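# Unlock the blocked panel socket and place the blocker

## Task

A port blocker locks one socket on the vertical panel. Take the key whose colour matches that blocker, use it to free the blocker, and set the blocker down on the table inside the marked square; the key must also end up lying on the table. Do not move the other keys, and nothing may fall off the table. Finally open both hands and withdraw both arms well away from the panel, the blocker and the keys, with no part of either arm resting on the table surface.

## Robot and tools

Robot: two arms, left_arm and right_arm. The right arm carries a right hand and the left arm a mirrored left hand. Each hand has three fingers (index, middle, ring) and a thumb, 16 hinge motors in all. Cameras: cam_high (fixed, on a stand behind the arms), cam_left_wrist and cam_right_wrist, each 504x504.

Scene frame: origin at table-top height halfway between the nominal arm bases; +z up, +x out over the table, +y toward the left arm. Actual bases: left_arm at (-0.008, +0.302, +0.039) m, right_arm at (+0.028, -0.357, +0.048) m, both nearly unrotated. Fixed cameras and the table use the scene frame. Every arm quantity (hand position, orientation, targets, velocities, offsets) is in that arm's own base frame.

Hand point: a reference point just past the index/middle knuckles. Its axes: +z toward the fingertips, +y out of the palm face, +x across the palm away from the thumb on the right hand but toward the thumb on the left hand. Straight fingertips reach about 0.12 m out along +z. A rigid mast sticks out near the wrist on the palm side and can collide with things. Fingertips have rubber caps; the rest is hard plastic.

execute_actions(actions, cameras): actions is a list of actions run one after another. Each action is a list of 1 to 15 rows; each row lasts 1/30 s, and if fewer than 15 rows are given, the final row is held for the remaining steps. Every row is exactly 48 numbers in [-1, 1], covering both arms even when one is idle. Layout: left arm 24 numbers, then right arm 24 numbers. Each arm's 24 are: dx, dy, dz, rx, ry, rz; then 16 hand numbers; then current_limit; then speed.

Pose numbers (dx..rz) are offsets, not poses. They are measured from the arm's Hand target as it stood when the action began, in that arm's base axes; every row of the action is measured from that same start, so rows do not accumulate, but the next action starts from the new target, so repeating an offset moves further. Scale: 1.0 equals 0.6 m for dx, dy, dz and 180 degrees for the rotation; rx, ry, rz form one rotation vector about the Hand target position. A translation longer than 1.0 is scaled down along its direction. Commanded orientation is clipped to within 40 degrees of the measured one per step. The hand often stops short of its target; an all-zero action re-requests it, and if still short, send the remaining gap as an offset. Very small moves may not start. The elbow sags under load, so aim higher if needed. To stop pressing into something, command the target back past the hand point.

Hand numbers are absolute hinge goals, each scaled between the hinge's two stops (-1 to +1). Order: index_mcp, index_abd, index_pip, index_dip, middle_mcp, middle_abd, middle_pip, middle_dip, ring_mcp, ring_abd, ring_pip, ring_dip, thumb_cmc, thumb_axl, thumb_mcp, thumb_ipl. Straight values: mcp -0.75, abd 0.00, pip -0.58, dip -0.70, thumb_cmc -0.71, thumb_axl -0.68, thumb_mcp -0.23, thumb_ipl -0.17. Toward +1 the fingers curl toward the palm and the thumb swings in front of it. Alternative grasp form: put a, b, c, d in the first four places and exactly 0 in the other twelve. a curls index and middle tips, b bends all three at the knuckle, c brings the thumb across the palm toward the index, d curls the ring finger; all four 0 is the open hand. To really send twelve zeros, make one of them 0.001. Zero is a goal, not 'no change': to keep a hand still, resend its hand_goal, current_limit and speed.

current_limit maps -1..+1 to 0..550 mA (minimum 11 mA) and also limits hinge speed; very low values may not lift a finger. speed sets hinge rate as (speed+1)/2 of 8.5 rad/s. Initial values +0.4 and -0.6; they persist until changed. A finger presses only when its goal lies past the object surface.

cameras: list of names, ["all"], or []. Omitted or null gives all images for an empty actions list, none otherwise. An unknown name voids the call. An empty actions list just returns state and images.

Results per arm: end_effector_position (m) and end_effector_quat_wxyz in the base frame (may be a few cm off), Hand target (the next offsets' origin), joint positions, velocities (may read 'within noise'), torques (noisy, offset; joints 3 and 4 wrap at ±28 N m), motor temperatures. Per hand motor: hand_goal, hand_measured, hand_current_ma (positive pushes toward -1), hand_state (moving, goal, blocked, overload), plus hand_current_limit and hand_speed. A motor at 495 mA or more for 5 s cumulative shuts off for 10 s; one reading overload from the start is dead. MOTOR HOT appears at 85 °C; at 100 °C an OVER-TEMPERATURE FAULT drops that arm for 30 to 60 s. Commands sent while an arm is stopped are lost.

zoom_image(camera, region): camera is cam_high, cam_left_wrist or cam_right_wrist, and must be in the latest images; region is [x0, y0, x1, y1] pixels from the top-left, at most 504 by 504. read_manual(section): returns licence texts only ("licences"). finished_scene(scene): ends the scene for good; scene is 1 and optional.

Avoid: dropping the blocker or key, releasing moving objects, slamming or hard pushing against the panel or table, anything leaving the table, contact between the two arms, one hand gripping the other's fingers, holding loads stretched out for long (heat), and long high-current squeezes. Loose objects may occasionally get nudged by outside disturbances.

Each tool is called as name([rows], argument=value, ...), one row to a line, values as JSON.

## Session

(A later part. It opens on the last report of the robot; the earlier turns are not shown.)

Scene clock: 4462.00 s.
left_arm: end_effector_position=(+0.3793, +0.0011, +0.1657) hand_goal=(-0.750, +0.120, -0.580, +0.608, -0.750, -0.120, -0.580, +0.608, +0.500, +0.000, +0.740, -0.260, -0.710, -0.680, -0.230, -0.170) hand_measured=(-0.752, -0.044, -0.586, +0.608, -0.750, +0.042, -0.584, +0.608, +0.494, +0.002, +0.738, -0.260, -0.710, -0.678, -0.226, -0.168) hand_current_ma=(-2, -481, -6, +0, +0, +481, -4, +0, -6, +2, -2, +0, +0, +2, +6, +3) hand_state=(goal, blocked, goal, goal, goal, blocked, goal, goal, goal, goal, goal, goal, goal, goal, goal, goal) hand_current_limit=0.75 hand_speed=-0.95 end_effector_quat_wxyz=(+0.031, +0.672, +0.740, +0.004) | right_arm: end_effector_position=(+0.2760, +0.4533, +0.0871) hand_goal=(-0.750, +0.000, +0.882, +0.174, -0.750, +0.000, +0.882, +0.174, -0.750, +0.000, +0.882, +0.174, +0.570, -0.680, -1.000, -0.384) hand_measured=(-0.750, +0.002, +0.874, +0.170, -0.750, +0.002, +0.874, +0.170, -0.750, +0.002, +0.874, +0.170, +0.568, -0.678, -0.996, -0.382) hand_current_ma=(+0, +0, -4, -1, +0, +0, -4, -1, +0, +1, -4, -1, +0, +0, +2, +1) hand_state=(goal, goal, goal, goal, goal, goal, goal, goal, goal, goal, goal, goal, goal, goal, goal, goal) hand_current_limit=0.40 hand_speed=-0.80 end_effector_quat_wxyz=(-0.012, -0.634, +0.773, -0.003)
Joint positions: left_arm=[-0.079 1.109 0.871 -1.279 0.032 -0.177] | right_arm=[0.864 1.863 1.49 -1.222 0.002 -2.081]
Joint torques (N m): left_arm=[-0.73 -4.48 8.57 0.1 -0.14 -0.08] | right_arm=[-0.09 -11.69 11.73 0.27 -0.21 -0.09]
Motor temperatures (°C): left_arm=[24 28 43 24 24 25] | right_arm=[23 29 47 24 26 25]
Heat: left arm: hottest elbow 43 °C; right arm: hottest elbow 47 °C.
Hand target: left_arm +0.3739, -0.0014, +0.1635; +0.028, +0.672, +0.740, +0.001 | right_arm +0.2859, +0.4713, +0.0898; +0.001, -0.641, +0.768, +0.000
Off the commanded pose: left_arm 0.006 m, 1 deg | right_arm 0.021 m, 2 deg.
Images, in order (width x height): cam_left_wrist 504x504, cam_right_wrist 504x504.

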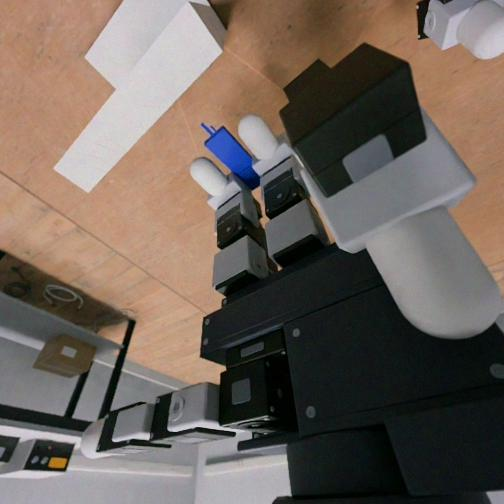

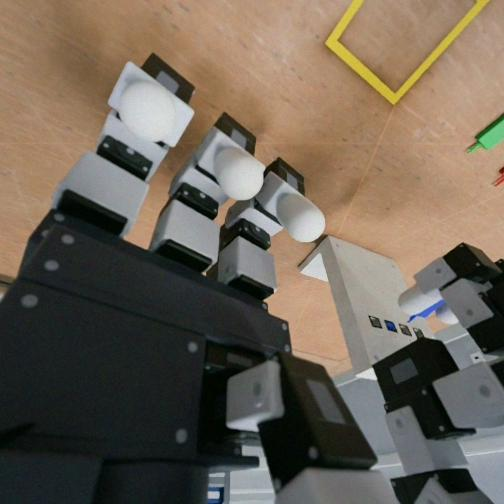

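execute_actions([
  [[0.0157,0.0034,0.0085,0,0.0028,-0.0085,-0.75,0.12,-0.58,0.609,-0.75,-0.12,-0.58,0.609,0.5,0,0.74,-0.26,-0.71,-0.68,-0.23,-0.17,0.75,-0.95,0,0,0,0,0,0,-0.75,0.001,0.883,0.174,-0.75,0.001,0.883,0.174,-0.75,0.001,0.883,0.174,0.571,-0.68,-1.0,-0.384,0.4,-0.8]],
  [[0.0157,0.0034,0.0085,0,0.0028,-0.0085,-0.75,0.12,-0.58,0.609,-0.75,-0.12,-0.58,0.609,0.5,0,0.74,-0.26,-0.71,-0.68,-0.23,-0.17,0.75,-0.95,0,0,0,0,0,0,-0.75,0.001,0.883,0.174,-0.75,0.001,0.883,0.174,-0.75,0.001,0.883,0.174,0.571,-0.68,-1.0,-0.384,0.4,-0.8]],
  [[0.0157,0.0034,0.0085,0,0,0,-0.75,0.12,-0.58,0.609,-0.75,-0.12,-0.58,0.609,0.5,0,0.74,-0.26,-0.71,-0.68,-0.23,-0.17,0.75,-0.95,0,0,0,0,0,0,-0.75,0.001,0.883,0.174,-0.75,0.001,0.883,0.174,-0.75,0.001,0.883,0.174,0.571,-0.68,-1.0,-0.384,0.4,-0.8]],
], cameras=["cam_right_wrist", "cam_left_wrist"])

zoom_image(camera="cam_right_wrist", region=[400, 290, 450, 340])

zoom_image(camera="cam_left_wrist", region=[180, 100, 280, 200])

Scene clock: 4516.00 s.
left_arm: end_effector_position=(+0.3874, +0.0028, +0.1638) hand_goal=(-0.750, +0.120, -0.580, +0.608, -0.750, -0.120, -0.580, +0.608, +0.500, +0.000, +0.740, -0.260, -0.710, -0.680, -0.230, -0.170) hand_measured=(-0.752, -0.044, -0.586, +0.608, -0.750, +0.042, -0.584, +0.608, +0.494, +0.002, +0.738, -0.260, -0.710, -0.678, -0.226, -0.168) hand_current_ma=(-2, -481, -6, +0, +0, +481, -4, +0, -6, +2, -2, +0, +0, +2, +6, +3) hand_state=(goal, blocked, goal, goal, goal, blocked, goal, goal, goal, goal, goal, goal, goal, goal, goal, goal) hand_current_limit=0.75 hand_speed=-0.95 end_effector_quat_wxyz=(+0.013, +0.693, +0.721, -0.011) | right_arm: end_effector_position=(+0.2760, +0.4533, +0.0871) hand_goal=(-0.750, +0.000, +0.882, +0.174, -0.750, +0.000, +0.882, +0.174, -0.750, +0.000, +0.882, +0.174, +0.570, -0.680, -1.000, -0.384) hand_measured=(-0.750, +0.002, +0.874, +0.170, -0.750, +0.002, +0.874, +0.170, -0.750, +0.002, +0.874, +0.170, +0.568, -0.678, -0.996, -0.382) hand_current_ma=(+0, +0, -4, -1, +0, +0, -4, -1, +0, +1, -4, -1, +0, +0, +2, +1) hand_state=(goal, goal, goal, goal, goal, goal, goal, goal, goal, goal, goal, goal, goal, goal, goal, goal) hand_current_limit=0.40 hand_speed=-0.80 end_effector_quat_wxyz=(-0.012, -0.634, +0.773, -0.003)
Joint positions: left_arm=[-0.056 1.158 0.913 -1.319 0.034 -0.096] | right_arm=[0.864 1.863 1.49 -1.222 0.002 -2.081]
Joint torques (N m): left_arm=[0.79 -3.31 12.81 -0.25 -0.01 0.02] | right_arm=[-0.26 -11.58 11.7 0.28 -0.2 -0.1]
Heat: left arm: hottest elbow 43 °C; right arm: hottest elbow 47 °C.
Hand target: left_arm +0.4022, +0.0046, +0.1789; +0.022, +0.692, +0.721, -0.006 | right_arm +0.2859, +0.4713, +0.0898; +0.001, -0.641, +0.768, +0.000
Off the commanded pose: left_arm 0.021 m, 1 deg | right_arm 0.021 m, 2 deg.
Images, in order (width x height): cam_left_wrist 504x504, cam_right_wrist 504x504.

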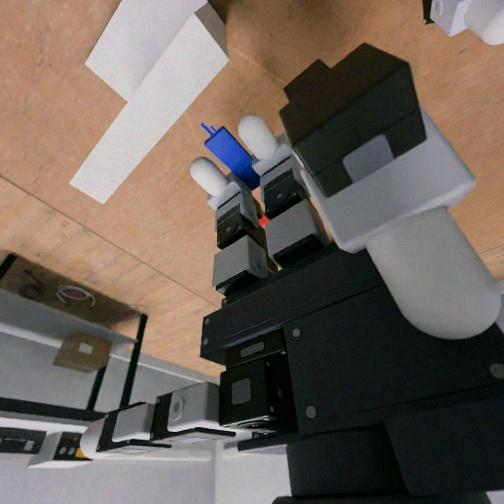

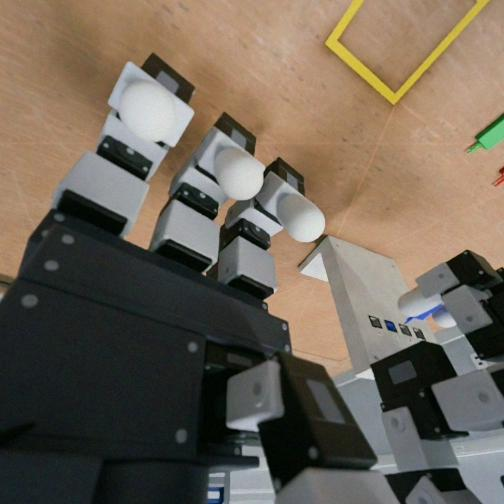

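Scaled by 10.080 from the camera's 504x504 image, which has a finer 720x720 frame.

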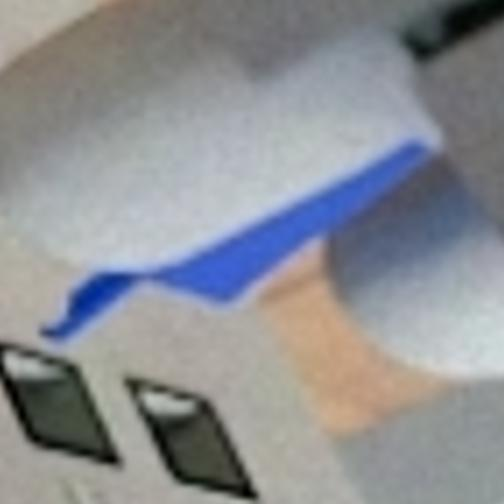

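Scaled by 5.040 from the camera's 504x504 image, which has a finer 720x720 frame.

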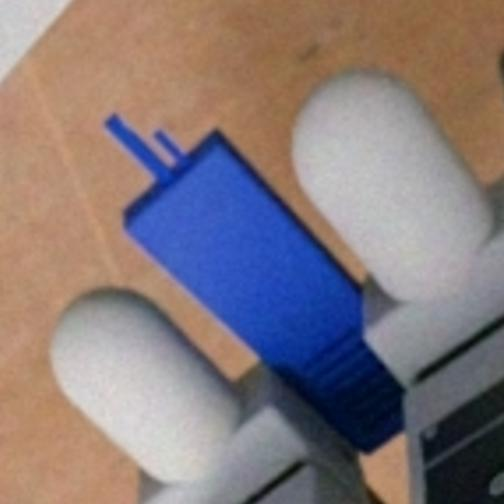

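execute_actions([
  [[0.0105,0.0027,-0.004,0,0,0,-0.75,0.12,-0.58,0.609,-0.75,-0.12,-0.58,0.609,0.5,0,0.74,-0.26,-0.71,-0.68,-0.23,-0.17,0.75,-0.95,0,0,0,0,0,0,-0.75,0.001,0.883,0.174,-0.75,0.001,0.883,0.174,-0.75,0.001,0.883,0.174,0.571,-0.68,-1.0,-0.384,0.4,-0.8]],
  [[0.0105,0.0027,-0.004,0,0,0,-0.75,0.12,-0.58,0.609,-0.75,-0.12,-0.58,0.609,0.5,0,0.74,-0.26,-0.71,-0.68,-0.23,-0.17,0.75,-0.95,0,0,0,0,0,0,-0.75,0.001,0.883,0.174,-0.75,0.001,0.883,0.174,-0.75,0.001,0.883,0.174,0.571,-0.68,-1.0,-0.384,0.4,-0.8]],
], cameras=["cam_right_wrist", "cam_left_wrist"])

zoom_image(camera="cam_right_wrist", region=[382, 300, 432, 350])

zoom_image(camera="cam_left_wrist", region=[120, 60, 260, 200])

Scene clock: 4547.60 s.
left_arm: end_effector_position=(+0.3942, +0.0061, +0.1571) hand_goal=(-0.750, +0.120, -0.580, +0.608, -0.750, -0.120, -0.580, +0.608, +0.500, +0.000, +0.740, -0.260, -0.710, -0.680, -0.230, -0.170) hand_measured=(-0.752, -0.044, -0.586, +0.608, -0.750, +0.042, -0.584, +0.608, +0.494, +0.002, +0.738, -0.260, -0.710, -0.678, -0.226, -0.168) hand_current_ma=(-2, -481, -6, +0, +0, +481, -4, +0, -6, +2, -2, +0, +0, +2, +6, +3) hand_state=(goal, blocked, goal, goal, goal, blocked, goal, goal, goal, goal, goal, goal, goal, goal, goal, goal) hand_current_limit=0.75 hand_speed=-0.95 end_effector_quat_wxyz=(+0.005, +0.692, +0.721, -0.018) | right_arm: end_effector_position=(+0.2760, +0.4533, +0.0871) hand_goal=(-0.750, +0.000, +0.882, +0.174, -0.750, +0.000, +0.882, +0.174, -0.750, +0.000, +0.882, +0.174, +0.570, -0.680, -1.000, -0.384) hand_measured=(-0.750, +0.002, +0.874, +0.170, -0.750, +0.002, +0.874, +0.170, -0.750, +0.002, +0.874, +0.170, +0.568, -0.678, -0.996, -0.382) hand_current_ma=(+0, +0, -4, -1, +0, +0, -4, -1, +0, +1, -4, -1, +0, +0, +2, +1) hand_state=(goal, goal, goal, goal, goal, goal, goal, goal, goal, goal, goal, goal, goal, goal, goal, goal) hand_current_limit=0.40 hand_speed=-0.80 end_effector_quat_wxyz=(-0.012, -0.634, +0.773, -0.003)
Joint positions: left_arm=[-0.044 1.196 0.928 -1.319 0.034 -0.085] | right_arm=[0.864 1.863 1.49 -1.222 0.002 -2.081]
Joint torques (N m): left_arm=[0.79 -3.78 12.82 0.49 -0.01 0.01] | right_arm=[-0.21 -11.69 11.7 0.27 -0.21 -0.1]
Heat: left arm: hottest elbow 44 °C; right arm: hottest elbow 47 °C.
Hand target: left_arm +0.4147, +0.0079, +0.1739; +0.021, +0.692, +0.722, -0.006 | right_arm +0.2859, +0.4713, +0.0898; +0.001, -0.641, +0.768, +0.000
Off the commanded pose: left_arm 0.027 m, 2 deg | right_arm 0.021 m, 2 deg.
Images, in order (width x height): cam_left_wrist 504x504, cam_right_wrist 504x504.

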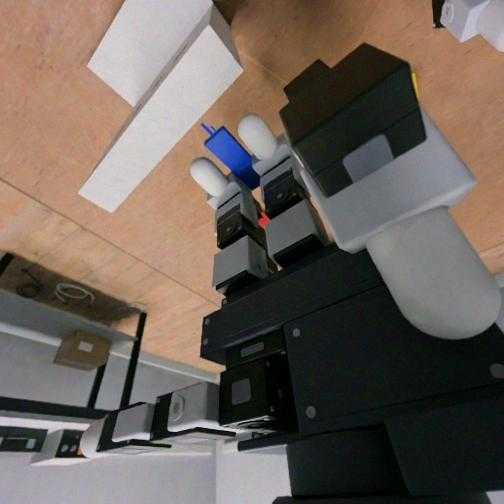

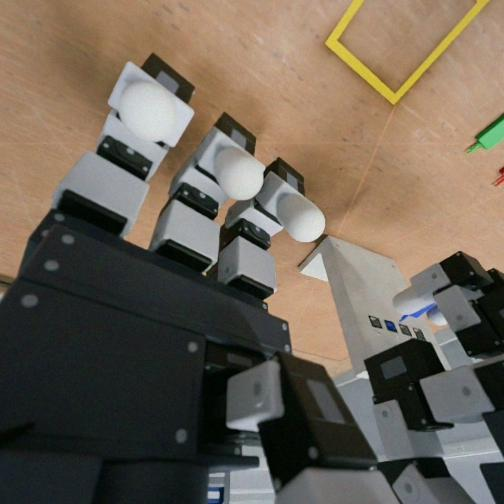

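Scaled by 10.080 from the camera's 504x504 image, which has a finer 720x720 frame.

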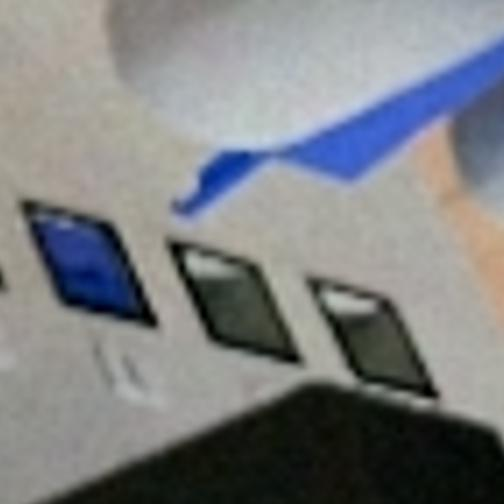

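Scaled by 3.600 from the camera's 504x504 image, which has a finer 720x720 frame.

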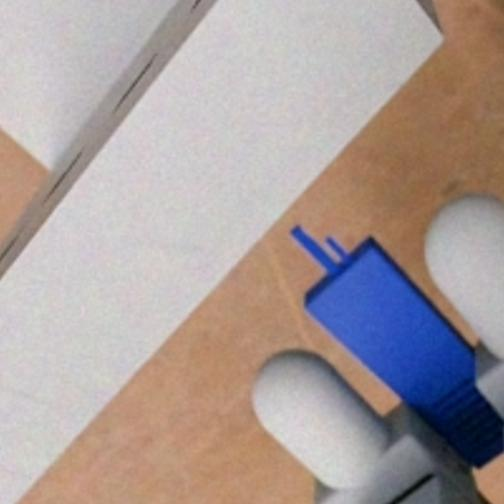

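execute_actions([
  [[0.0082,0.0013,0.0022,0,0,0,-0.75,0.12,-0.58,0.609,-0.75,-0.12,-0.58,0.609,0.5,0,0.74,-0.26,-0.71,-0.68,-0.23,-0.17,0.75,-0.95,0,0,0,0,0,0,-0.75,0.001,0.883,0.174,-0.75,0.001,0.883,0.174,-0.75,0.001,0.883,0.174,0.571,-0.68,-1.0,-0.384,0.4,-0.8]],
  [[0.0082,0.0013,0.0022,0,0,0,-0.75,0.12,-0.58,0.609,-0.75,-0.12,-0.58,0.609,0.5,0,0.74,-0.26,-0.71,-0.68,-0.23,-0.17,0.75,-0.95,0,0,0,0,0,0,-0.75,0.001,0.883,0.174,-0.75,0.001,0.883,0.174,-0.75,0.001,0.883,0.174,0.571,-0.68,-1.0,-0.384,0.4,-0.8]],
], cameras=["cam_right_wrist", "cam_left_wrist"])

zoom_image(camera="cam_right_wrist", region=[382, 310, 412, 340])

zoom_image(camera="cam_left_wrist", region=[120, 60, 260, 200])

Scene clock: 4623.47 s.
left_arm: end_effector_position=(+0.4048, +0.0074, +0.1608) hand_goal=(-0.750, +0.120, -0.580, +0.608, -0.750, -0.120, -0.580, +0.608, +0.500, +0.000, +0.740, -0.260, -0.710, -0.680, -0.230, -0.170) hand_measured=(-0.752, -0.044, -0.586, +0.608, -0.750, +0.042, -0.584, +0.608, +0.494, +0.002, +0.738, -0.260, -0.710, -0.678, -0.226, -0.168) hand_current_ma=(-2, -481, -6, +0, +0, +481, -4, +0, -6, +2, -2, +0, +0, +2, +6, +3) hand_state=(goal, blocked, goal, goal, goal, blocked, goal, goal, goal, goal, goal, goal, goal, goal, goal, goal) hand_current_limit=0.75 hand_speed=-0.95 end_effector_quat_wxyz=(+0.007, +0.692, +0.721, -0.016) | right_arm: end_effector_position=(+0.2760, +0.4533, +0.0871) hand_goal=(-0.750, +0.000, +0.882, +0.174, -0.750, +0.000, +0.882, +0.174, -0.750, +0.000, +0.882, +0.174, +0.570, -0.680, -1.000, -0.384) hand_measured=(-0.750, +0.002, +0.874, +0.170, -0.750, +0.002, +0.874, +0.170, -0.750, +0.002, +0.874, +0.170, +0.568, -0.678, -0.996, -0.382) hand_current_ma=(+0, +0, -4, -1, +0, +0, -4, -1, +0, +1, -4, -1, +0, +0, +2, +1) hand_state=(goal, goal, goal, goal, goal, goal, goal, goal, goal, goal, goal, goal, goal, goal, goal, goal) hand_current_limit=0.40 hand_speed=-0.80 end_effector_quat_wxyz=(-0.012, -0.634, +0.773, -0.003)
Joint positions: left_arm=[-0.038 1.219 0.956 -1.319 0.034 -0.079] | right_arm=[0.864 1.863 1.49 -1.222 0.002 -2.081]
Joint torques (N m): left_arm=[0.85 -4.01 12.83 0.38 -0.01 0.01] | right_arm=[-0.26 -11.58 11.7 0.31 -0.2 -0.09]
Motor temperatures (°C): left_arm=[23 27 49 24 24 25] | right_arm=[23 29 47 24 26 25]
Heat: left arm: hottest elbow 49 °C; right arm: hottest elbow 47 °C.
Hand target: left_arm +0.4246, +0.0095, +0.1767; +0.021, +0.692, +0.722, -0.006 | right_arm +0.2859, +0.4713, +0.0898; +0.001, -0.641, +0.768, +0.000
Off the commanded pose: left_arm 0.025 m, 2 deg | right_arm 0.021 m, 2 deg.
Images, in order (width x height): cam_left_wrist 504x504, cam_right_wrist 504x504.

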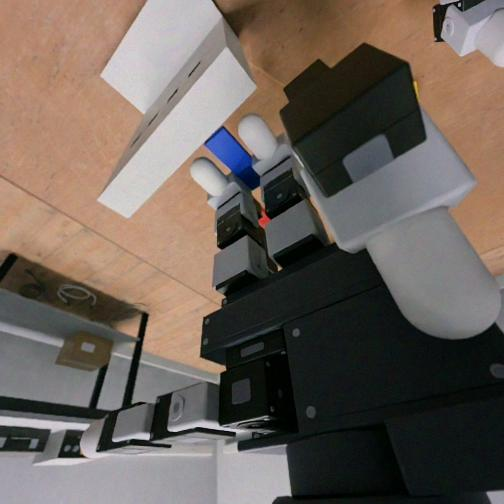

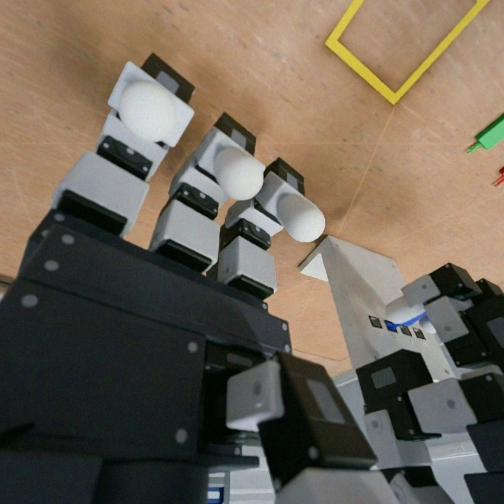

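Scaled by 16.800 from the camera's 504x504 image, which has a finer 720x720 frame.

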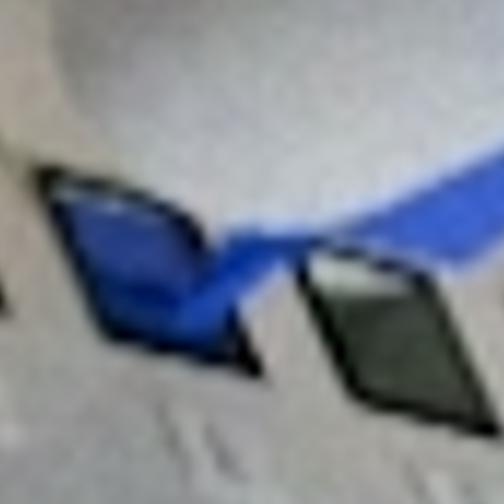

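Scaled by 3.600 from the camera's 504x504 image, which has a finer 720x720 frame.

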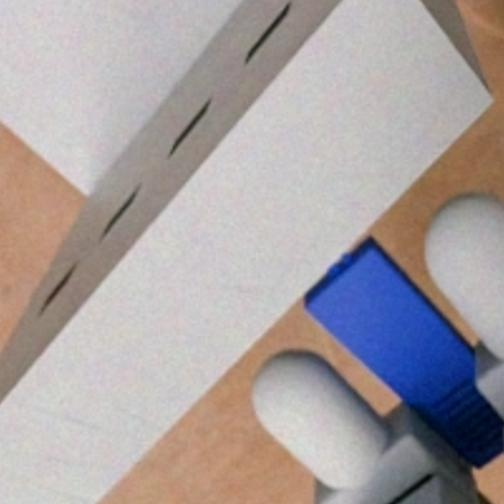

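execute_actions([
  [[0.0005,0.0015,-0.0042,0,0,0,-0.75,0.12,-0.58,0.609,-0.75,-0.12,-0.58,0.609,0.5,0,0.74,-0.26,-0.71,-0.68,-0.23,-0.17,0.75,-0.95,0,0,0,0,0,0,-0.75,0.001,0.883,0.174,-0.75,0.001,0.883,0.174,-0.75,0.001,0.883,0.174,0.571,-0.68,-1.0,-0.384,0.4,-0.8]],
], cameras=["cam_right_wrist"])

zoom_image(camera="cam_right_wrist", region=[382, 314, 406, 338])

Scene clock: 4646.67 s.
left_arm: end_effector_position=(+0.4049, +0.0083, +0.1598) hand_goal=(-0.750, +0.120, -0.580, +0.608, -0.750, -0.120, -0.580, +0.608, +0.500, +0.000, +0.740, -0.260, -0.710, -0.680, -0.230, -0.170) hand_measured=(-0.752, -0.044, -0.586, +0.608, -0.750, +0.042, -0.584, +0.608, +0.494, +0.002, +0.738, -0.260, -0.710, -0.678, -0.226, -0.168) hand_current_ma=(-2, -481, -6, +0, +0, +481, -4, +0, -6, +2, -2, +0, +0, +2, +6, +3) hand_state=(goal, blocked, goal, goal, goal, blocked, goal, goal, goal, goal, goal, goal, goal, goal, goal, goal) hand_current_limit=0.75 hand_speed=-0.95 end_effector_quat_wxyz=(+0.006, +0.692, +0.721, -0.017) | right_arm: end_effector_position=(+0.2760, +0.4533, +0.0871) hand_goal=(-0.750, +0.000, +0.882, +0.174, -0.750, +0.000, +0.882, +0.174, -0.750, +0.000, +0.882, +0.174, +0.570, -0.680, -1.000, -0.384) hand_measured=(-0.750, +0.002, +0.874, +0.170, -0.750, +0.002, +0.874, +0.170, -0.750, +0.002, +0.874, +0.170, +0.568, -0.678, -0.996, -0.382) hand_current_ma=(+0, +0, -4, -1, +0, +0, -4, -1, +0, +1, -4, -1, +0, +0, +2, +1) hand_state=(goal, goal, goal, goal, goal, goal, goal, goal, goal, goal, goal, goal, goal, goal, goal, goal) hand_current_limit=0.40 hand_speed=-0.80 end_effector_quat_wxyz=(-0.012, -0.634, +0.773, -0.003)
Joint positions: left_arm=[-0.036 1.222 0.956 -1.319 0.034 -0.076] | right_arm=[0.864 1.863 1.49 -1.222 0.002 -2.081]
Joint torques (N m): left_arm=[0.85 -4.01 12.46 0.65 0 0.03] | right_arm=[-0.26 -11.69 11.7 0.28 -0.21 -0.1]
Heat: left arm: hottest elbow 50 °C; right arm: hottest elbow 47 °C.
Hand target: left_arm +0.4249, +0.0104, +0.1742; +0.021, +0.692, +0.722, -0.006 | right_arm +0.2859, +0.4713, +0.0898; +0.001, -0.641, +0.768, +0.000
Off the commanded pose: left_arm 0.025 m, 2 deg | right_arm 0.021 m, 2 deg.
Images, in order (width x height): cam_right_wrist 504x504.

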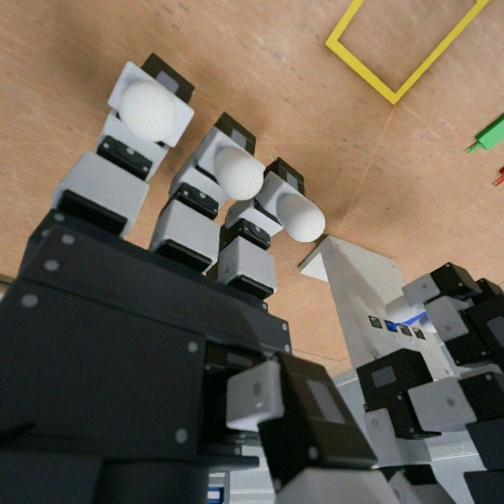

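Scaled by 21.000 from the camera's 504x504 image, which has a finer 720x720 frame.

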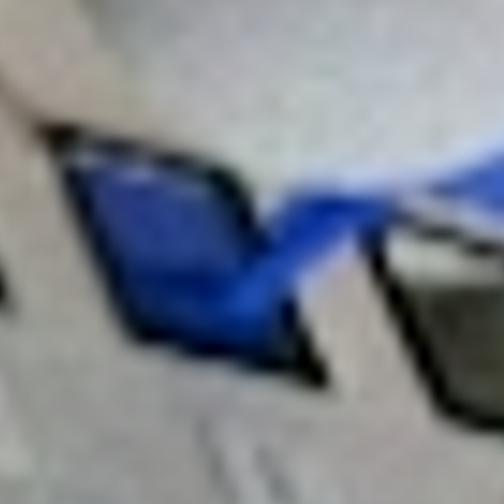

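execute_actions([
  [[0.005,0.0003,-0.002,0,0,0,-0.75,0.12,-0.58,0.609,-0.75,-0.12,-0.58,0.609,0.5,0,0.74,-0.26,-0.71,-0.68,-0.23,-0.17,0.75,-0.95,0,0,0,0,0,0,-0.75,0.001,0.883,0.174,-0.75,0.001,0.883,0.174,-0.75,0.001,0.883,0.174,0.571,-0.68,-1.0,-0.384,0.4,-0.8]],
], cameras=["cam_right_wrist"])

zoom_image(camera="cam_right_wrist", region=[382, 314, 406, 338])

Scene clock: 4658.60 s.
left_arm: end_effector_position=(+0.4052, +0.0084, +0.1563) hand_goal=(-0.750, +0.120, -0.580, +0.608, -0.750, -0.120, -0.580, +0.608, +0.500, +0.000, +0.740, -0.260, -0.710, -0.680, -0.230, -0.170) hand_measured=(-0.752, -0.044, -0.586, +0.608, -0.750, +0.042, -0.584, +0.608, +0.494, +0.002, +0.738, -0.260, -0.710, -0.678, -0.226, -0.168) hand_current_ma=(-2, -481, -6, +0, +0, +481, -4, +0, -6, +2, -2, +0, +0, +2, +6, +3) hand_state=(goal, blocked, goal, goal, goal, blocked, goal, goal, goal, goal, goal, goal, goal, goal, goal, goal) hand_current_limit=0.75 hand_speed=-0.95 end_effector_quat_wxyz=(+0.003, +0.692, +0.721, -0.020) | right_arm: end_effector_position=(+0.2760, +0.4533, +0.0871) hand_goal=(-0.750, +0.000, +0.882, +0.174, -0.750, +0.000, +0.882, +0.174, -0.750, +0.000, +0.882, +0.174, +0.570, -0.680, -1.000, -0.384) hand_measured=(-0.750, +0.002, +0.874, +0.170, -0.750, +0.002, +0.874, +0.170, -0.750, +0.002, +0.874, +0.170, +0.568, -0.678, -0.996, -0.382) hand_current_ma=(+0, +0, -4, -1, +0, +0, -4, -1, +0, +1, -4, -1, +0, +0, +2, +1) hand_state=(goal, goal, goal, goal, goal, goal, goal, goal, goal, goal, goal, goal, goal, goal, goal, goal) hand_current_limit=0.40 hand_speed=-0.80 end_effector_quat_wxyz=(-0.012, -0.634, +0.773, -0.003)
Joint positions: left_arm=[-0.035 1.231 0.956 -1.319 0.034 -0.075] | right_arm=[0.864 1.863 1.49 -1.222 0.002 -2.081]
Joint torques (N m): left_arm=[0.85 -4.13 12.72 0.79 -0.01 0.02] | right_arm=[-0.26 -11.69 11.71 0.28 -0.21 -0.09]
Heat: left arm: hottest elbow 49 °C; right arm: hottest elbow 47 °C.
Hand target: left_arm +0.4279, +0.0105, +0.1729; +0.021, +0.692, +0.722, -0.006 | right_arm +0.2859, +0.4713, +0.0898; +0.001, -0.641, +0.768, +0.000
Off the commanded pose: left_arm 0.028 m, 3 deg | right_arm 0.021 m, 2 deg.
Images, in order (width x height): cam_right_wrist 504x504.

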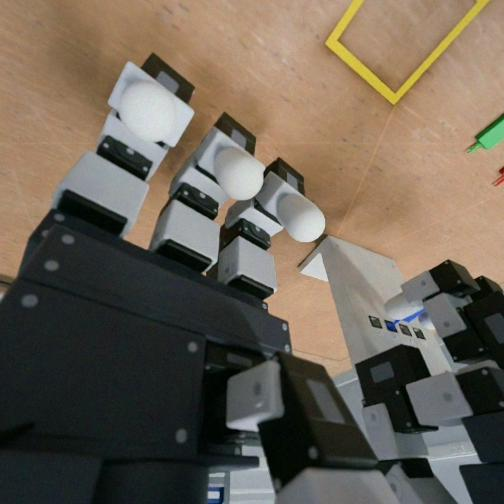

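Scaled by 21.000 from the camera's 504x504 image, which has a finer 720x720 frame.

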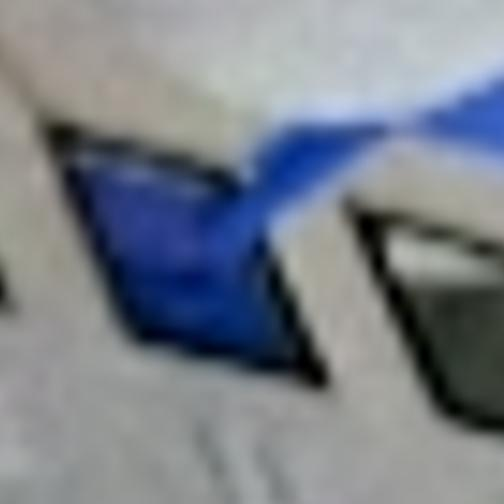

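execute_actions([
  [[0.002,0.0002,0.0028,0,0,0,-0.75,0.12,-0.58,0.609,-0.75,-0.12,-0.58,0.609,0.5,0,0.74,-0.26,-0.71,-0.68,-0.23,-0.17,0.75,-0.95,0,0,0,0,0,0,-0.75,0.001,0.883,0.174,-0.75,0.001,0.883,0.174,-0.75,0.001,0.883,0.174,0.571,-0.68,-1.0,-0.384,0.4,-0.8]],
], cameras=["cam_right_wrist"])

zoom_image(camera="cam_right_wrist", region=[382, 314, 406, 338])

Scene clock: 4674.20 s.
left_arm: end_effector_position=(+0.4075, +0.0084, +0.1588) hand_goal=(-0.750, +0.120, -0.580, +0.608, -0.750, -0.120, -0.580, +0.608, +0.500, +0.000, +0.740, -0.260, -0.710, -0.680, -0.230, -0.170) hand_measured=(-0.752, -0.044, -0.586, +0.608, -0.750, +0.042, -0.584, +0.608, +0.494, +0.002, +0.738, -0.260, -0.710, -0.678, -0.226, -0.168) hand_current_ma=(-2, -481, -6, +0, +0, +481, -4, +0, -6, +2, -2, +0, +0, +2, +6, +3) hand_state=(goal, blocked, goal, goal, goal, blocked, goal, goal, goal, goal, goal, goal, goal, goal, goal, goal) hand_current_limit=0.75 hand_speed=-0.95 end_effector_quat_wxyz=(+0.005, +0.693, +0.721, -0.019) | right_arm: end_effector_position=(+0.2760, +0.4533, +0.0871) hand_goal=(-0.750, +0.000, +0.882, +0.174, -0.750, +0.000, +0.882, +0.174, -0.750, +0.000, +0.882, +0.174, +0.570, -0.680, -1.000, -0.384) hand_measured=(-0.750, +0.002, +0.874, +0.170, -0.750, +0.002, +0.874, +0.170, -0.750, +0.002, +0.874, +0.170, +0.568, -0.678, -0.996, -0.382) hand_current_ma=(+0, +0, -4, -1, +0, +0, -4, -1, +0, +1, -4, -1, +0, +0, +2, +1) hand_state=(goal, goal, goal, goal, goal, goal, goal, goal, goal, goal, goal, goal, goal, goal, goal, goal) hand_current_limit=0.40 hand_speed=-0.80 end_effector_quat_wxyz=(-0.012, -0.634, +0.773, -0.003)
Joint positions: left_arm=[-0.035 1.232 0.963 -1.319 0.034 -0.075] | right_arm=[0.864 1.863 1.49 -1.222 0.002 -2.081]
Joint torques (N m): left_arm=[0.85 -4.13 12.72 0.62 0 0.03] | right_arm=[-0.26 -11.58 11.73 0.29 -0.21 -0.09]
Heat: left arm: hottest elbow 50 °C; right arm: hottest elbow 47 °C.
Hand target: left_arm +0.4290, +0.0106, +0.1745; +0.021, +0.692, +0.722, -0.006 | right_arm +0.2859, +0.4713, +0.0898; +0.001, -0.641, +0.768, +0.000
Off the commanded pose: left_arm 0.027 m, 2 deg | right_arm 0.021 m, 2 deg.
Images, in order (width x height): cam_right_wrist 504x504.

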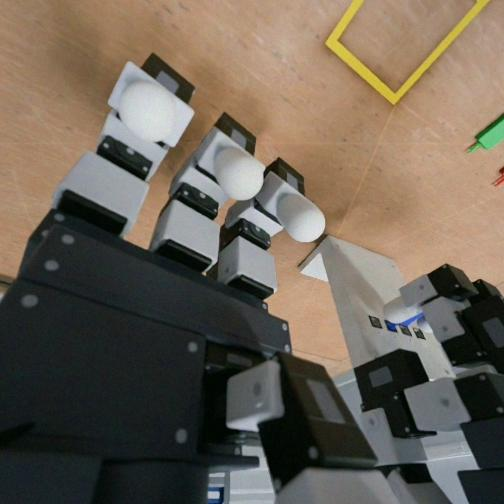

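Scaled by 21.000 from the camera's 504x504 image, which has a finer 720x720 frame.

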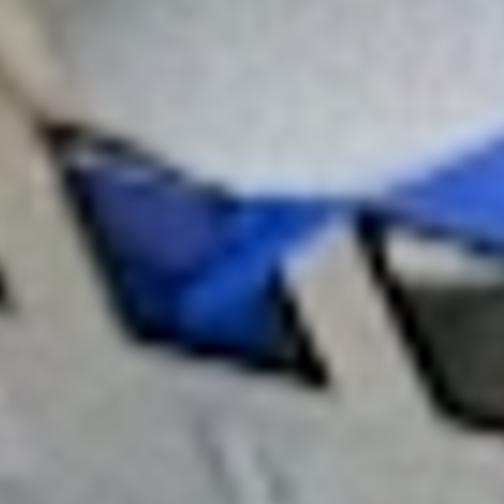

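execute_actions([
  [[0.004,0.0004,-0.001,0,0,0,-0.75,0.12,-0.58,0.609,-0.75,-0.12,-0.58,0.609,0.5,0,0.74,-0.26,-0.71,-0.68,-0.23,-0.17,0.75,-0.95,0,0,0,0,0,0,-0.75,0.001,0.883,0.174,-0.75,0.001,0.883,0.174,-0.75,0.001,0.883,0.174,0.571,-0.68,-1.0,-0.384,0.4,-0.8]],
], cameras=["cam_right_wrist"])

zoom_image(camera="cam_right_wrist", region=[382, 314, 406, 338])

Scene clock: 4684.87 s.
left_arm: end_effector_position=(+0.4077, +0.0088, +0.1561) hand_goal=(-0.750, +0.120, -0.580, +0.608, -0.750, -0.120, -0.580, +0.608, +0.500, +0.000, +0.740, -0.260, -0.710, -0.680, -0.230, -0.170) hand_measured=(-0.752, -0.044, -0.586, +0.608, -0.750, +0.042, -0.584, +0.608, +0.494, +0.002, +0.738, -0.260, -0.710, -0.678, -0.226, -0.168) hand_current_ma=(-2, -481, -6, +0, +0, +481, -4, +0, -6, +2, -2, +0, +0, +2, +6, +3) hand_state=(goal, blocked, goal, goal, goal, blocked, goal, goal, goal, goal, goal, goal, goal, goal, goal, goal) hand_current_limit=0.75 hand_speed=-0.95 end_effector_quat_wxyz=(+0.002, +0.692, +0.721, -0.021) | right_arm: end_effector_position=(+0.2760, +0.4533, +0.0871) hand_goal=(-0.750, +0.000, +0.882, +0.174, -0.750, +0.000, +0.882, +0.174, -0.750, +0.000, +0.882, +0.174, +0.570, -0.680, -1.000, -0.384) hand_measured=(-0.750, +0.002, +0.874, +0.170, -0.750, +0.002, +0.874, +0.170, -0.750, +0.002, +0.874, +0.170, +0.568, -0.678, -0.996, -0.382) hand_current_ma=(+0, +0, -4, -1, +0, +0, -4, -1, +0, +1, -4, -1, +0, +0, +2, +1) hand_state=(goal, goal, goal, goal, goal, goal, goal, goal, goal, goal, goal, goal, goal, goal, goal, goal) hand_current_limit=0.40 hand_speed=-0.80 end_effector_quat_wxyz=(-0.012, -0.634, +0.773, -0.003)
Joint positions: left_arm=[-0.034 1.239 0.963 -1.319 0.034 -0.074] | right_arm=[0.864 1.863 1.49 -1.222 0.002 -2.081]
Joint torques (N m): left_arm=[0.79 -4.25 12.98 0.7 -0.01 0.03] | right_arm=[-0.26 -11.69 11.71 0.28 -0.21 -0.09]
Heat: left arm: hottest elbow 48 °C; right arm: hottest elbow 47 °C.
Hand target: left_arm +0.4314, +0.0109, +0.1740; +0.021, +0.692, +0.722, -0.006 | right_arm +0.2859, +0.4713, +0.0898; +0.001, -0.641, +0.768, +0.000
Off the commanded pose: left_arm 0.030 m, 3 deg | right_arm 0.021 m, 2 deg.
Images, in order (width x height): cam_right_wrist 504x504.

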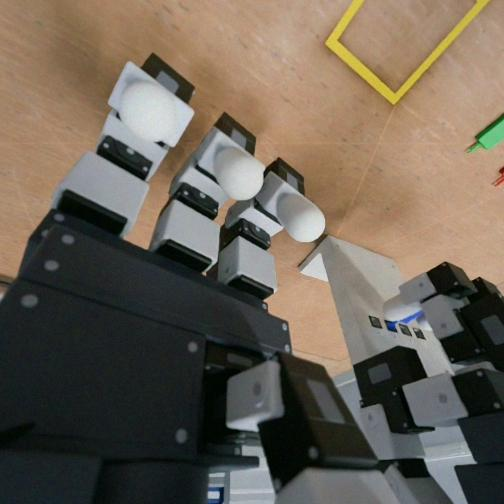

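Scaled by 21.000 from the camera's 504x504 image, which has a finer 720x720 frame.

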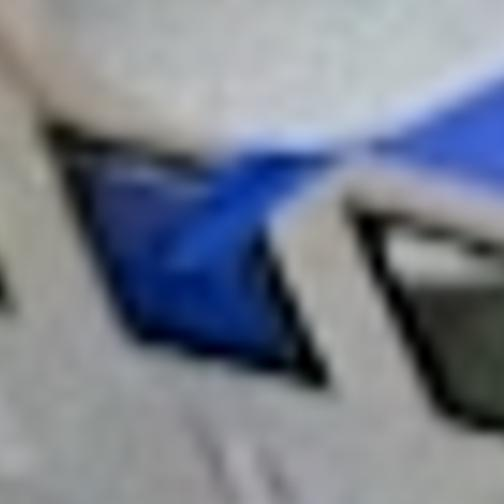

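execute_actions([
  [[0.0025,0.0012,0.0012,0,0,0,-0.75,0.12,-0.58,0.609,-0.75,-0.12,-0.58,0.609,0.5,0,0.74,-0.26,-0.71,-0.68,-0.23,-0.17,0.75,-0.95,0,0,0,0,0,0,-0.75,0.001,0.883,0.174,-0.75,0.001,0.883,0.174,-0.75,0.001,0.883,0.174,0.571,-0.68,-1.0,-0.384,0.4,-0.8]],
], cameras=["cam_right_wrist"])

zoom_image(camera="cam_right_wrist", region=[382, 314, 406, 338])

Scene clock: 4703.13 s.
left_arm: end_effector_position=(+0.4089, +0.0094, +0.1566) hand_goal=(-0.750, +0.120, -0.580, +0.608, -0.750, -0.120, -0.580, +0.608, +0.500, +0.000, +0.740, -0.260, -0.710, -0.680, -0.230, -0.170) hand_measured=(-0.754, -0.044, -0.586, +0.608, -0.752, +0.042, -0.584, +0.608, +0.494, +0.002, +0.738, -0.260, -0.710, -0.678, -0.226, -0.168) hand_current_ma=(-4, -481, -6, +0, -2, +481, -4, +0, -6, +2, -2, +0, +0, +2, +6, +3) hand_state=(goal, blocked, goal, goal, goal, blocked, goal, goal, goal, goal, goal, goal, goal, goal, goal, goal) hand_current_limit=0.75 hand_speed=-0.95 end_effector_quat_wxyz=(+0.003, +0.692, +0.722, -0.021) | right_arm: end_effector_position=(+0.2760, +0.4533, +0.0871) hand_goal=(-0.750, +0.000, +0.882, +0.174, -0.750, +0.000, +0.882, +0.174, -0.750, +0.000, +0.882, +0.174, +0.570, -0.680, -1.000, -0.384) hand_measured=(-0.750, +0.002, +0.874, +0.170, -0.750, +0.002, +0.874, +0.170, -0.750, +0.002, +0.874, +0.170, +0.568, -0.678, -0.996, -0.382) hand_current_ma=(+0, +0, -4, -1, +0, +0, -4, -1, +0, +1, -4, -1, +0, +0, +2, +1) hand_state=(goal, goal, goal, goal, goal, goal, goal, goal, goal, goal, goal, goal, goal, goal, goal, goal) hand_current_limit=0.40 hand_speed=-0.80 end_effector_quat_wxyz=(-0.012, -0.634, +0.773, -0.003)
Joint positions: left_arm=[-0.031 1.241 0.966 -1.319 0.035 -0.073] | right_arm=[0.864 1.863 1.49 -1.222 0.002 -2.081]
Joint torques (N m): left_arm=[0.79 -4.25 13.14 0.66 -0.04 0.04] | right_arm=[-0.26 -11.63 11.71 0.27 -0.2 -0.1]
Heat: left arm: hottest elbow 47 °C; right arm: hottest elbow 47 °C.
Hand target: left_arm +0.4330, +0.0116, +0.1748; +0.022, +0.692, +0.722, -0.006 | right_arm +0.2859, +0.4713, +0.0898; +0.001, -0.641, +0.768, +0.000
Off the commanded pose: left_arm 0.030 m, 3 deg | right_arm 0.021 m, 2 deg.
Images, in order (width x height): cam_right_wrist 504x504.

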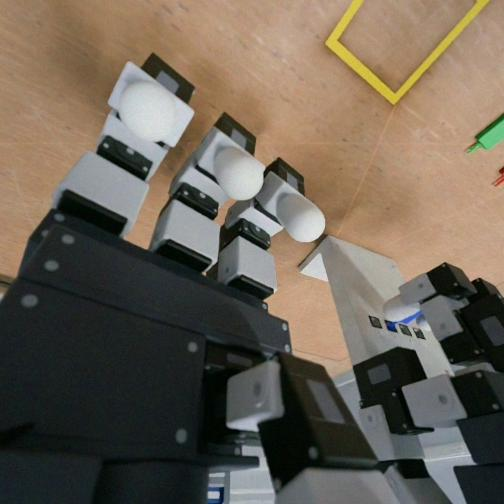

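Scaled by 21.000 from the camera's 504x504 image, which has a finer 720x720 frame.

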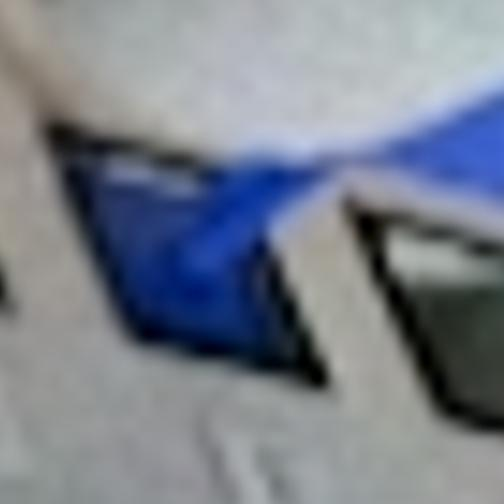

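execute_actions([
  [[0.001,0.0,0.0025,0,0,0,-0.75,0.12,-0.58,0.609,-0.75,-0.12,-0.58,0.609,0.5,0,0.74,-0.26,-0.71,-0.68,-0.23,-0.17,0.75,-0.95,0,0,0,0,0,0,-0.75,0.001,0.883,0.174,-0.75,0.001,0.883,0.174,-0.75,0.001,0.883,0.174,0.571,-0.68,-1.0,-0.384,0.4,-0.8]],
], cameras=["cam_right_wrist"])

zoom_image(camera="cam_right_wrist", region=[382, 314, 406, 338])

Scene clock: 4713.53 s.
left_arm: end_effector_position=(+0.4094, +0.0094, +0.1570) hand_goal=(-0.750, +0.120, -0.580, +0.608, -0.750, -0.120, -0.580, +0.608, +0.500, +0.000, +0.740, -0.260, -0.710, -0.680, -0.230, -0.170) hand_measured=(-0.758, -0.044, -0.586, +0.608, -0.756, +0.042, -0.584, +0.608, +0.494, +0.002, +0.738, -0.260, -0.710, -0.678, -0.226, -0.168) hand_current_ma=(-10, -481, -6, +0, -7, +481, -4, +0, -6, +2, -2, +0, +0, +2, +6, +3) hand_state=(goal, blocked, goal, goal, goal, blocked, goal, goal, goal, goal, goal, goal, goal, goal, goal, goal) hand_current_limit=0.75 hand_speed=-0.95 end_effector_quat_wxyz=(+0.003, +0.692, +0.722, -0.021) | right_arm: end_effector_position=(+0.2760, +0.4533, +0.0871) hand_goal=(-0.750, +0.000, +0.882, +0.174, -0.750, +0.000, +0.882, +0.174, -0.750, +0.000, +0.882, +0.174, +0.570, -0.680, -1.000, -0.384) hand_measured=(-0.750, +0.002, +0.874, +0.170, -0.750, +0.002, +0.874, +0.170, -0.750, +0.002, +0.874, +0.170, +0.568, -0.678, -0.996, -0.382) hand_current_ma=(+0, +0, -4, -1, +0, +0, -4, -1, +0, +1, -4, -1, +0, +0, +2, +1) hand_state=(goal, goal, goal, goal, goal, goal, goal, goal, goal, goal, goal, goal, goal, goal, goal, goal) hand_current_limit=0.40 hand_speed=-0.80 end_effector_quat_wxyz=(-0.012, -0.634, +0.773, -0.003)
Joint positions: left_arm=[-0.031 1.242 0.967 -1.319 0.035 -0.073] | right_arm=[0.864 1.863 1.49 -1.222 0.002 -2.081]
Joint torques (N m): left_arm=[0.79 -4.19 13.35 0.5 -0.05 0.04] | right_arm=[-0.21 -11.69 11.71 0.29 -0.2 -0.1]
Heat: left arm: hottest elbow 49 °C; right arm: hottest elbow 47 °C.
Hand target: left_arm +0.4336, +0.0116, +0.1763; +0.021, +0.692, +0.722, -0.006 | right_arm +0.2859, +0.4713, +0.0898; +0.001, -0.641, +0.768, +0.000
Off the commanded pose: left_arm 0.031 m, 3 deg | right_arm 0.021 m, 2 deg.
Images, in order (width x height): cam_right_wrist 504x504.

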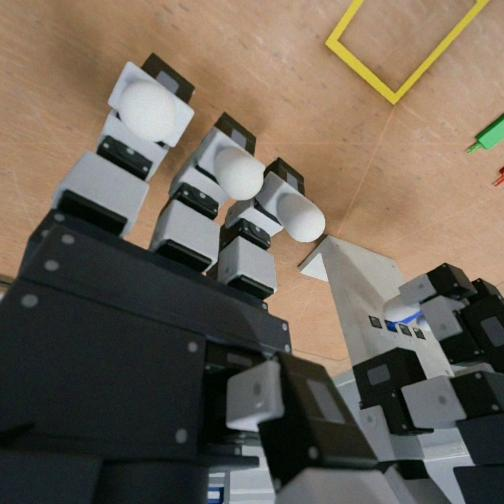

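Scaled by 21.000 from the camera's 504x504 image, which has a finer 720x720 frame.

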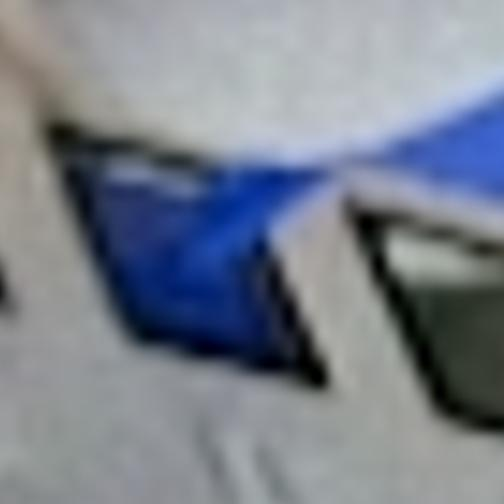

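execute_actions(actions=[], cameras=["cam_left_wrist"])

zoom_image(camera="cam_left_wrist", region=[120, 60, 260, 200])

zoom_image(camera="cam_left_wrist", region=[130, 60, 200, 130])

Scene clock: 4721.87 s.
left_arm: end_effector_position=(+0.4094, +0.0094, +0.1570) hand_goal=(-0.750, +0.120, -0.580, +0.608, -0.750, -0.120, -0.580, +0.608, +0.500, +0.000, +0.740, -0.260, -0.710, -0.680, -0.230, -0.170) hand_measured=(-0.758, -0.044, -0.586, +0.608, -0.756, +0.042, -0.584, +0.608, +0.494, +0.002, +0.738, -0.260, -0.710, -0.678, -0.226, -0.168) hand_current_ma=(-10, -481, -6, +0, -7, +481, -4, +0, -6, +2, -2, +0, +0, +2, +6, +3) hand_state=(goal, blocked, goal, goal, goal, blocked, goal, goal, goal, goal, goal, goal, goal, goal, goal, goal) hand_current_limit=0.75 hand_speed=-0.95 end_effector_quat_wxyz=(+0.003, +0.692, +0.722, -0.021) | right_arm: end_effector_position=(+0.2760, +0.4533, +0.0871) hand_goal=(-0.750, +0.000, +0.882, +0.174, -0.750, +0.000, +0.882, +0.174, -0.750, +0.000, +0.882, +0.174, +0.570, -0.680, -1.000, -0.384) hand_measured=(-0.750, +0.002, +0.874, +0.170, -0.750, +0.002, +0.874, +0.170, -0.750, +0.002, +0.874, +0.170, +0.568, -0.678, -0.996, -0.382) hand_current_ma=(+0, +0, -4, -1, +0, +0, -4, -1, +0, +1, -4, -1, +0, +0, +2, +1) hand_state=(goal, goal, goal, goal, goal, goal, goal, goal, goal, goal, goal, goal, goal, goal, goal, goal) hand_current_limit=0.40 hand_speed=-0.80 end_effector_quat_wxyz=(-0.012, -0.634, +0.773, -0.003)
Joint positions: left_arm=[-0.031 1.242 0.967 -1.319 0.035 -0.073] | right_arm=[0.864 1.863 1.49 -1.222 0.002 -2.081]
Joint velocities: within noise
Joint torques (N m): left_arm=[0.79 -4.25 13.34 0.51 -0.05 0.04] | right_arm=[-0.32 -11.69 11.7 0.28 -0.22 -0.09]
Motor temperatures (°C): left_arm=[23 27 50 24 24 25] | right_arm=[23 29 47 24 26 25]
Heat: left arm: hottest elbow 50 °C; right arm: hottest elbow 47 °C.
Hand target: left_arm +0.4336, +0.0116, +0.1763; +0.021, +0.692, +0.722, -0.006 | right_arm +0.2859, +0.4713, +0.0898; +0.001, -0.641, +0.768, +0.000
Off the commanded pose: left_arm 0.031 m, 3 deg | right_arm 0.021 m, 2 deg.
Images, in order (width x height): cam_left_wrist 504x504.

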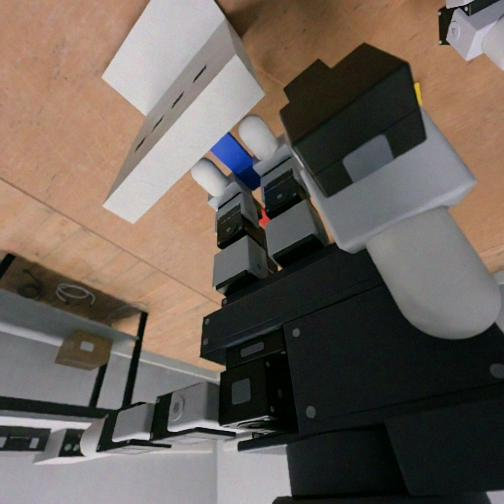

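Scaled by 3.600 from the camera's 504x504 image, which has a finer 720x720 frame.

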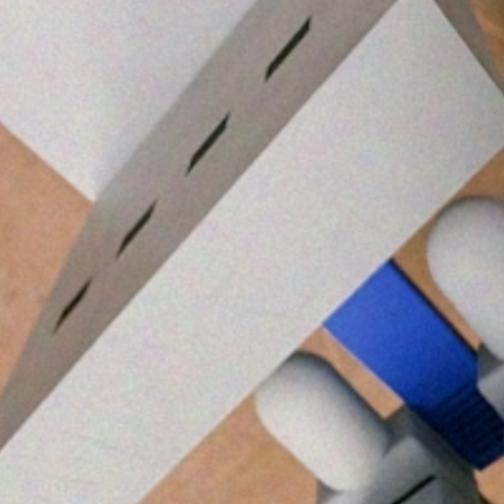

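Scaled by 7.200 from the camera's 504x504 image, which has a finer 720x720 frame.

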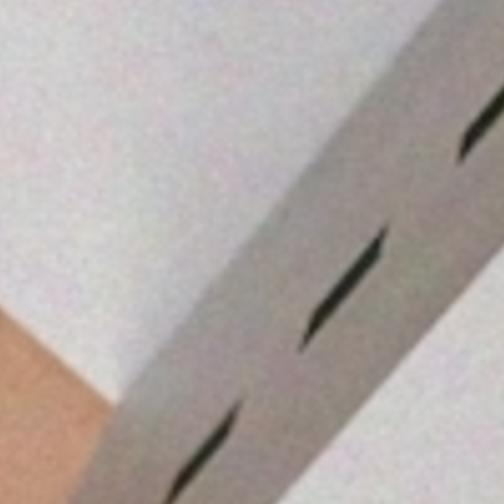

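execute_actions([
  [[0.0022,-0.0015,0.0028,0,0,0,-0.75,0.12,-0.58,0.609,-0.75,-0.12,-0.58,0.609,0.5,0,0.74,-0.26,-0.71,-0.68,-0.23,-0.17,0.75,-0.95,0,0,0,0,0,0,-0.75,0.001,0.883,0.174,-0.75,0.001,0.883,0.174,-0.75,0.001,0.883,0.174,0.571,-0.68,-1.0,-0.384,0.4,-0.8]],
], cameras=["cam_right_wrist"])

zoom_image(camera="cam_right_wrist", region=[382, 314, 406, 338])

Scene clock: 4771.70 s.
left_arm: end_effector_position=(+0.4103, +0.0094, +0.1569) hand_goal=(-0.750, +0.120, -0.580, +0.608, -0.750, -0.120, -0.580, +0.608, +0.500, +0.000, +0.740, -0.260, -0.710, -0.680, -0.230, -0.170) hand_measured=(-0.762, -0.044, -0.586, +0.608, -0.760, +0.042, -0.584, +0.608, +0.494, +0.002, +0.738, -0.260, -0.710, -0.678, -0.226, -0.168) hand_current_ma=(-20, -481, -6, +0, -16, +481, -4, +0, -6, +2, -2, +0, +0, +2, +6, +3) hand_state=(goal, blocked, goal, goal, goal, blocked, goal, goal, goal, goal, goal, goal, goal, goal, goal, goal) hand_current_limit=0.75 hand_speed=-0.95 end_effector_quat_wxyz=(+0.003, +0.692, +0.722, -0.021) | right_arm: end_effector_position=(+0.2760, +0.4533, +0.0871) hand_goal=(-0.750, +0.000, +0.882, +0.174, -0.750, +0.000, +0.882, +0.174, -0.750, +0.000, +0.882, +0.174, +0.570, -0.680, -1.000, -0.384) hand_measured=(-0.750, +0.002, +0.874, +0.170, -0.750, +0.002, +0.874, +0.170, -0.750, +0.002, +0.874, +0.170, +0.568, -0.678, -0.996, -0.382) hand_current_ma=(+0, +0, -4, -1, +0, +0, -4, -1, +0, +1, -4, -1, +0, +0, +2, +1) hand_state=(goal, goal, goal, goal, goal, goal, goal, goal, goal, goal, goal, goal, goal, goal, goal, goal) hand_current_limit=0.40 hand_speed=-0.80 end_effector_quat_wxyz=(-0.012, -0.634, +0.773, -0.003)
Joint positions: left_arm=[-0.031 1.245 0.97 -1.319 0.035 -0.073] | right_arm=[0.864 1.863 1.49 -1.222 0.002 -2.081]
Joint torques (N m): left_arm=[0.56 -4.31 13.63 0.34 -0.04 0.01] | right_arm=[-0.26 -11.69 11.71 0.25 -0.21 -0.09]
Heat: left arm: hottest elbow 52 °C; right arm: hottest elbow 47 °C.
Hand target: left_arm +0.4349, +0.0107, +0.1779; +0.021, +0.692, +0.722, -0.006 | right_arm +0.2859, +0.4713, +0.0898; +0.001, -0.641, +0.768, +0.000
Off the commanded pose: left_arm 0.032 m, 3 deg | right_arm 0.021 m, 2 deg.
Images, in order (width x height): cam_right_wrist 504x504.

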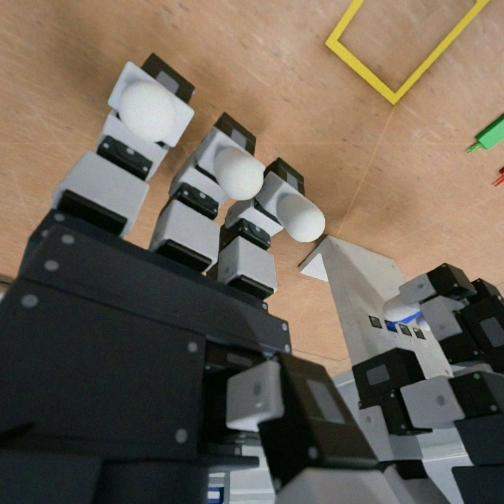

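Scaled by 21.000 from the camera's 504x504 image, which has a finer 720x720 frame.

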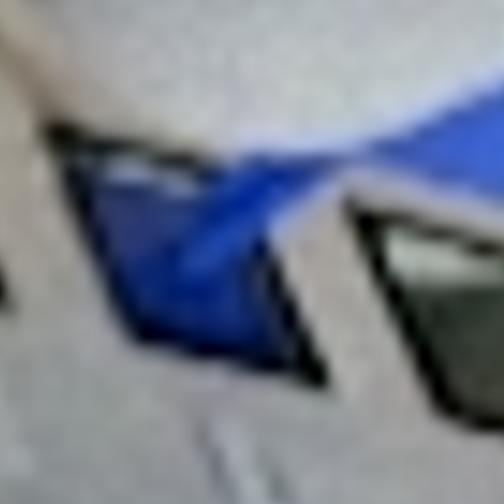

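execute_actions([
  [[-0.0155,-0.0005,-0.013,-0.0002,0.0037,0,-0.75,0.12,-0.58,0.609,-0.75,-0.12,-0.58,0.609,0.5,0,0.74,-0.26,-0.71,-0.68,-0.23,-0.17,0.75,-0.95,0,0,0,0,0,0,-0.75,0.001,0.883,0.174,-0.75,0.001,0.883,0.174,-0.75,0.001,0.883,0.174,0.571,-0.68,-1.0,-0.384,0.4,-0.8]],
  [[-0.0155,-0.0005,-0.013,-0.0002,0.0037,0,-0.75,0.12,-0.58,0.609,-0.75,-0.12,-0.58,0.609,0.5,0,0.74,-0.26,-0.71,-0.68,-0.23,-0.17,0.75,-0.95,0,0,0,0,0,0,-0.75,0.001,0.883,0.174,-0.75,0.001,0.883,0.174,-0.75,0.001,0.883,0.174,0.571,-0.68,-1.0,-0.384,0.4,-0.8]],
])

Scene clock: 4802.43 s.
left_arm: end_effector_position=(+0.4103, +0.0092, +0.1569) hand_goal=(-0.750, +0.120, -0.580, +0.608, -0.750, -0.120, -0.580, +0.608, +0.500, +0.000, +0.740, -0.260, -0.710, -0.680, -0.230, -0.170) hand_measured=(-0.762, -0.044, -0.586, +0.608, -0.760, +0.042, -0.584, +0.608, +0.494, +0.002, +0.738, -0.260, -0.710, -0.678, -0.226, -0.168) hand_current_ma=(-20, -481, -6, +0, -16, +481, -4, +0, -6, +2, -2, +0, +0, +2, +6, +3) hand_state=(goal, blocked, goal, goal, goal, blocked, goal, goal, goal, goal, goal, goal, goal, goal, goal, goal) hand_current_limit=0.75 hand_speed=-0.95 end_effector_quat_wxyz=(+0.004, +0.692, +0.722, -0.021) | right_arm: end_effector_position=(+0.2760, +0.4533, +0.0871) hand_goal=(-0.750, +0.000, +0.882, +0.174, -0.750, +0.000, +0.882, +0.174, -0.750, +0.000, +0.882, +0.174, +0.570, -0.680, -1.000, -0.384) hand_measured=(-0.750, +0.002, +0.874, +0.170, -0.750, +0.002, +0.874, +0.170, -0.750, +0.002, +0.874, +0.170, +0.568, -0.678, -0.996, -0.382) hand_current_ma=(+0, +0, -4, -1, +0, +0, -4, -1, +0, +1, -4, -1, +0, +0, +2, +1) hand_state=(goal, goal, goal, goal, goal, goal, goal, goal, goal, goal, goal, goal, goal, goal, goal, goal) hand_current_limit=0.40 hand_speed=-0.80 end_effector_quat_wxyz=(-0.012, -0.634, +0.773, -0.003)
Joint positions: left_arm=[-0.031 1.245 0.97 -1.319 0.037 -0.073] | right_arm=[0.864 1.863 1.49 -1.222 0.002 -2.081]
Joint torques (N m): left_arm=[0.44 -5.77 9.54 0.76 -0.01 -0.01] | right_arm=[-0.26 -11.75 11.73 0.28 -0.21 -0.09]
Heat: left arm: hottest elbow 48 °C; right arm: hottest elbow 47 °C.
Hand target: left_arm +0.4163, +0.0102, +0.1623; +0.013, +0.692, +0.722, -0.014 | right_arm +0.2859, +0.4713, +0.0898; +0.001, -0.641, +0.768, +0.000
Off the commanded pose: left_arm 0.008 m, 1 deg | right_arm 0.021 m, 2 deg.


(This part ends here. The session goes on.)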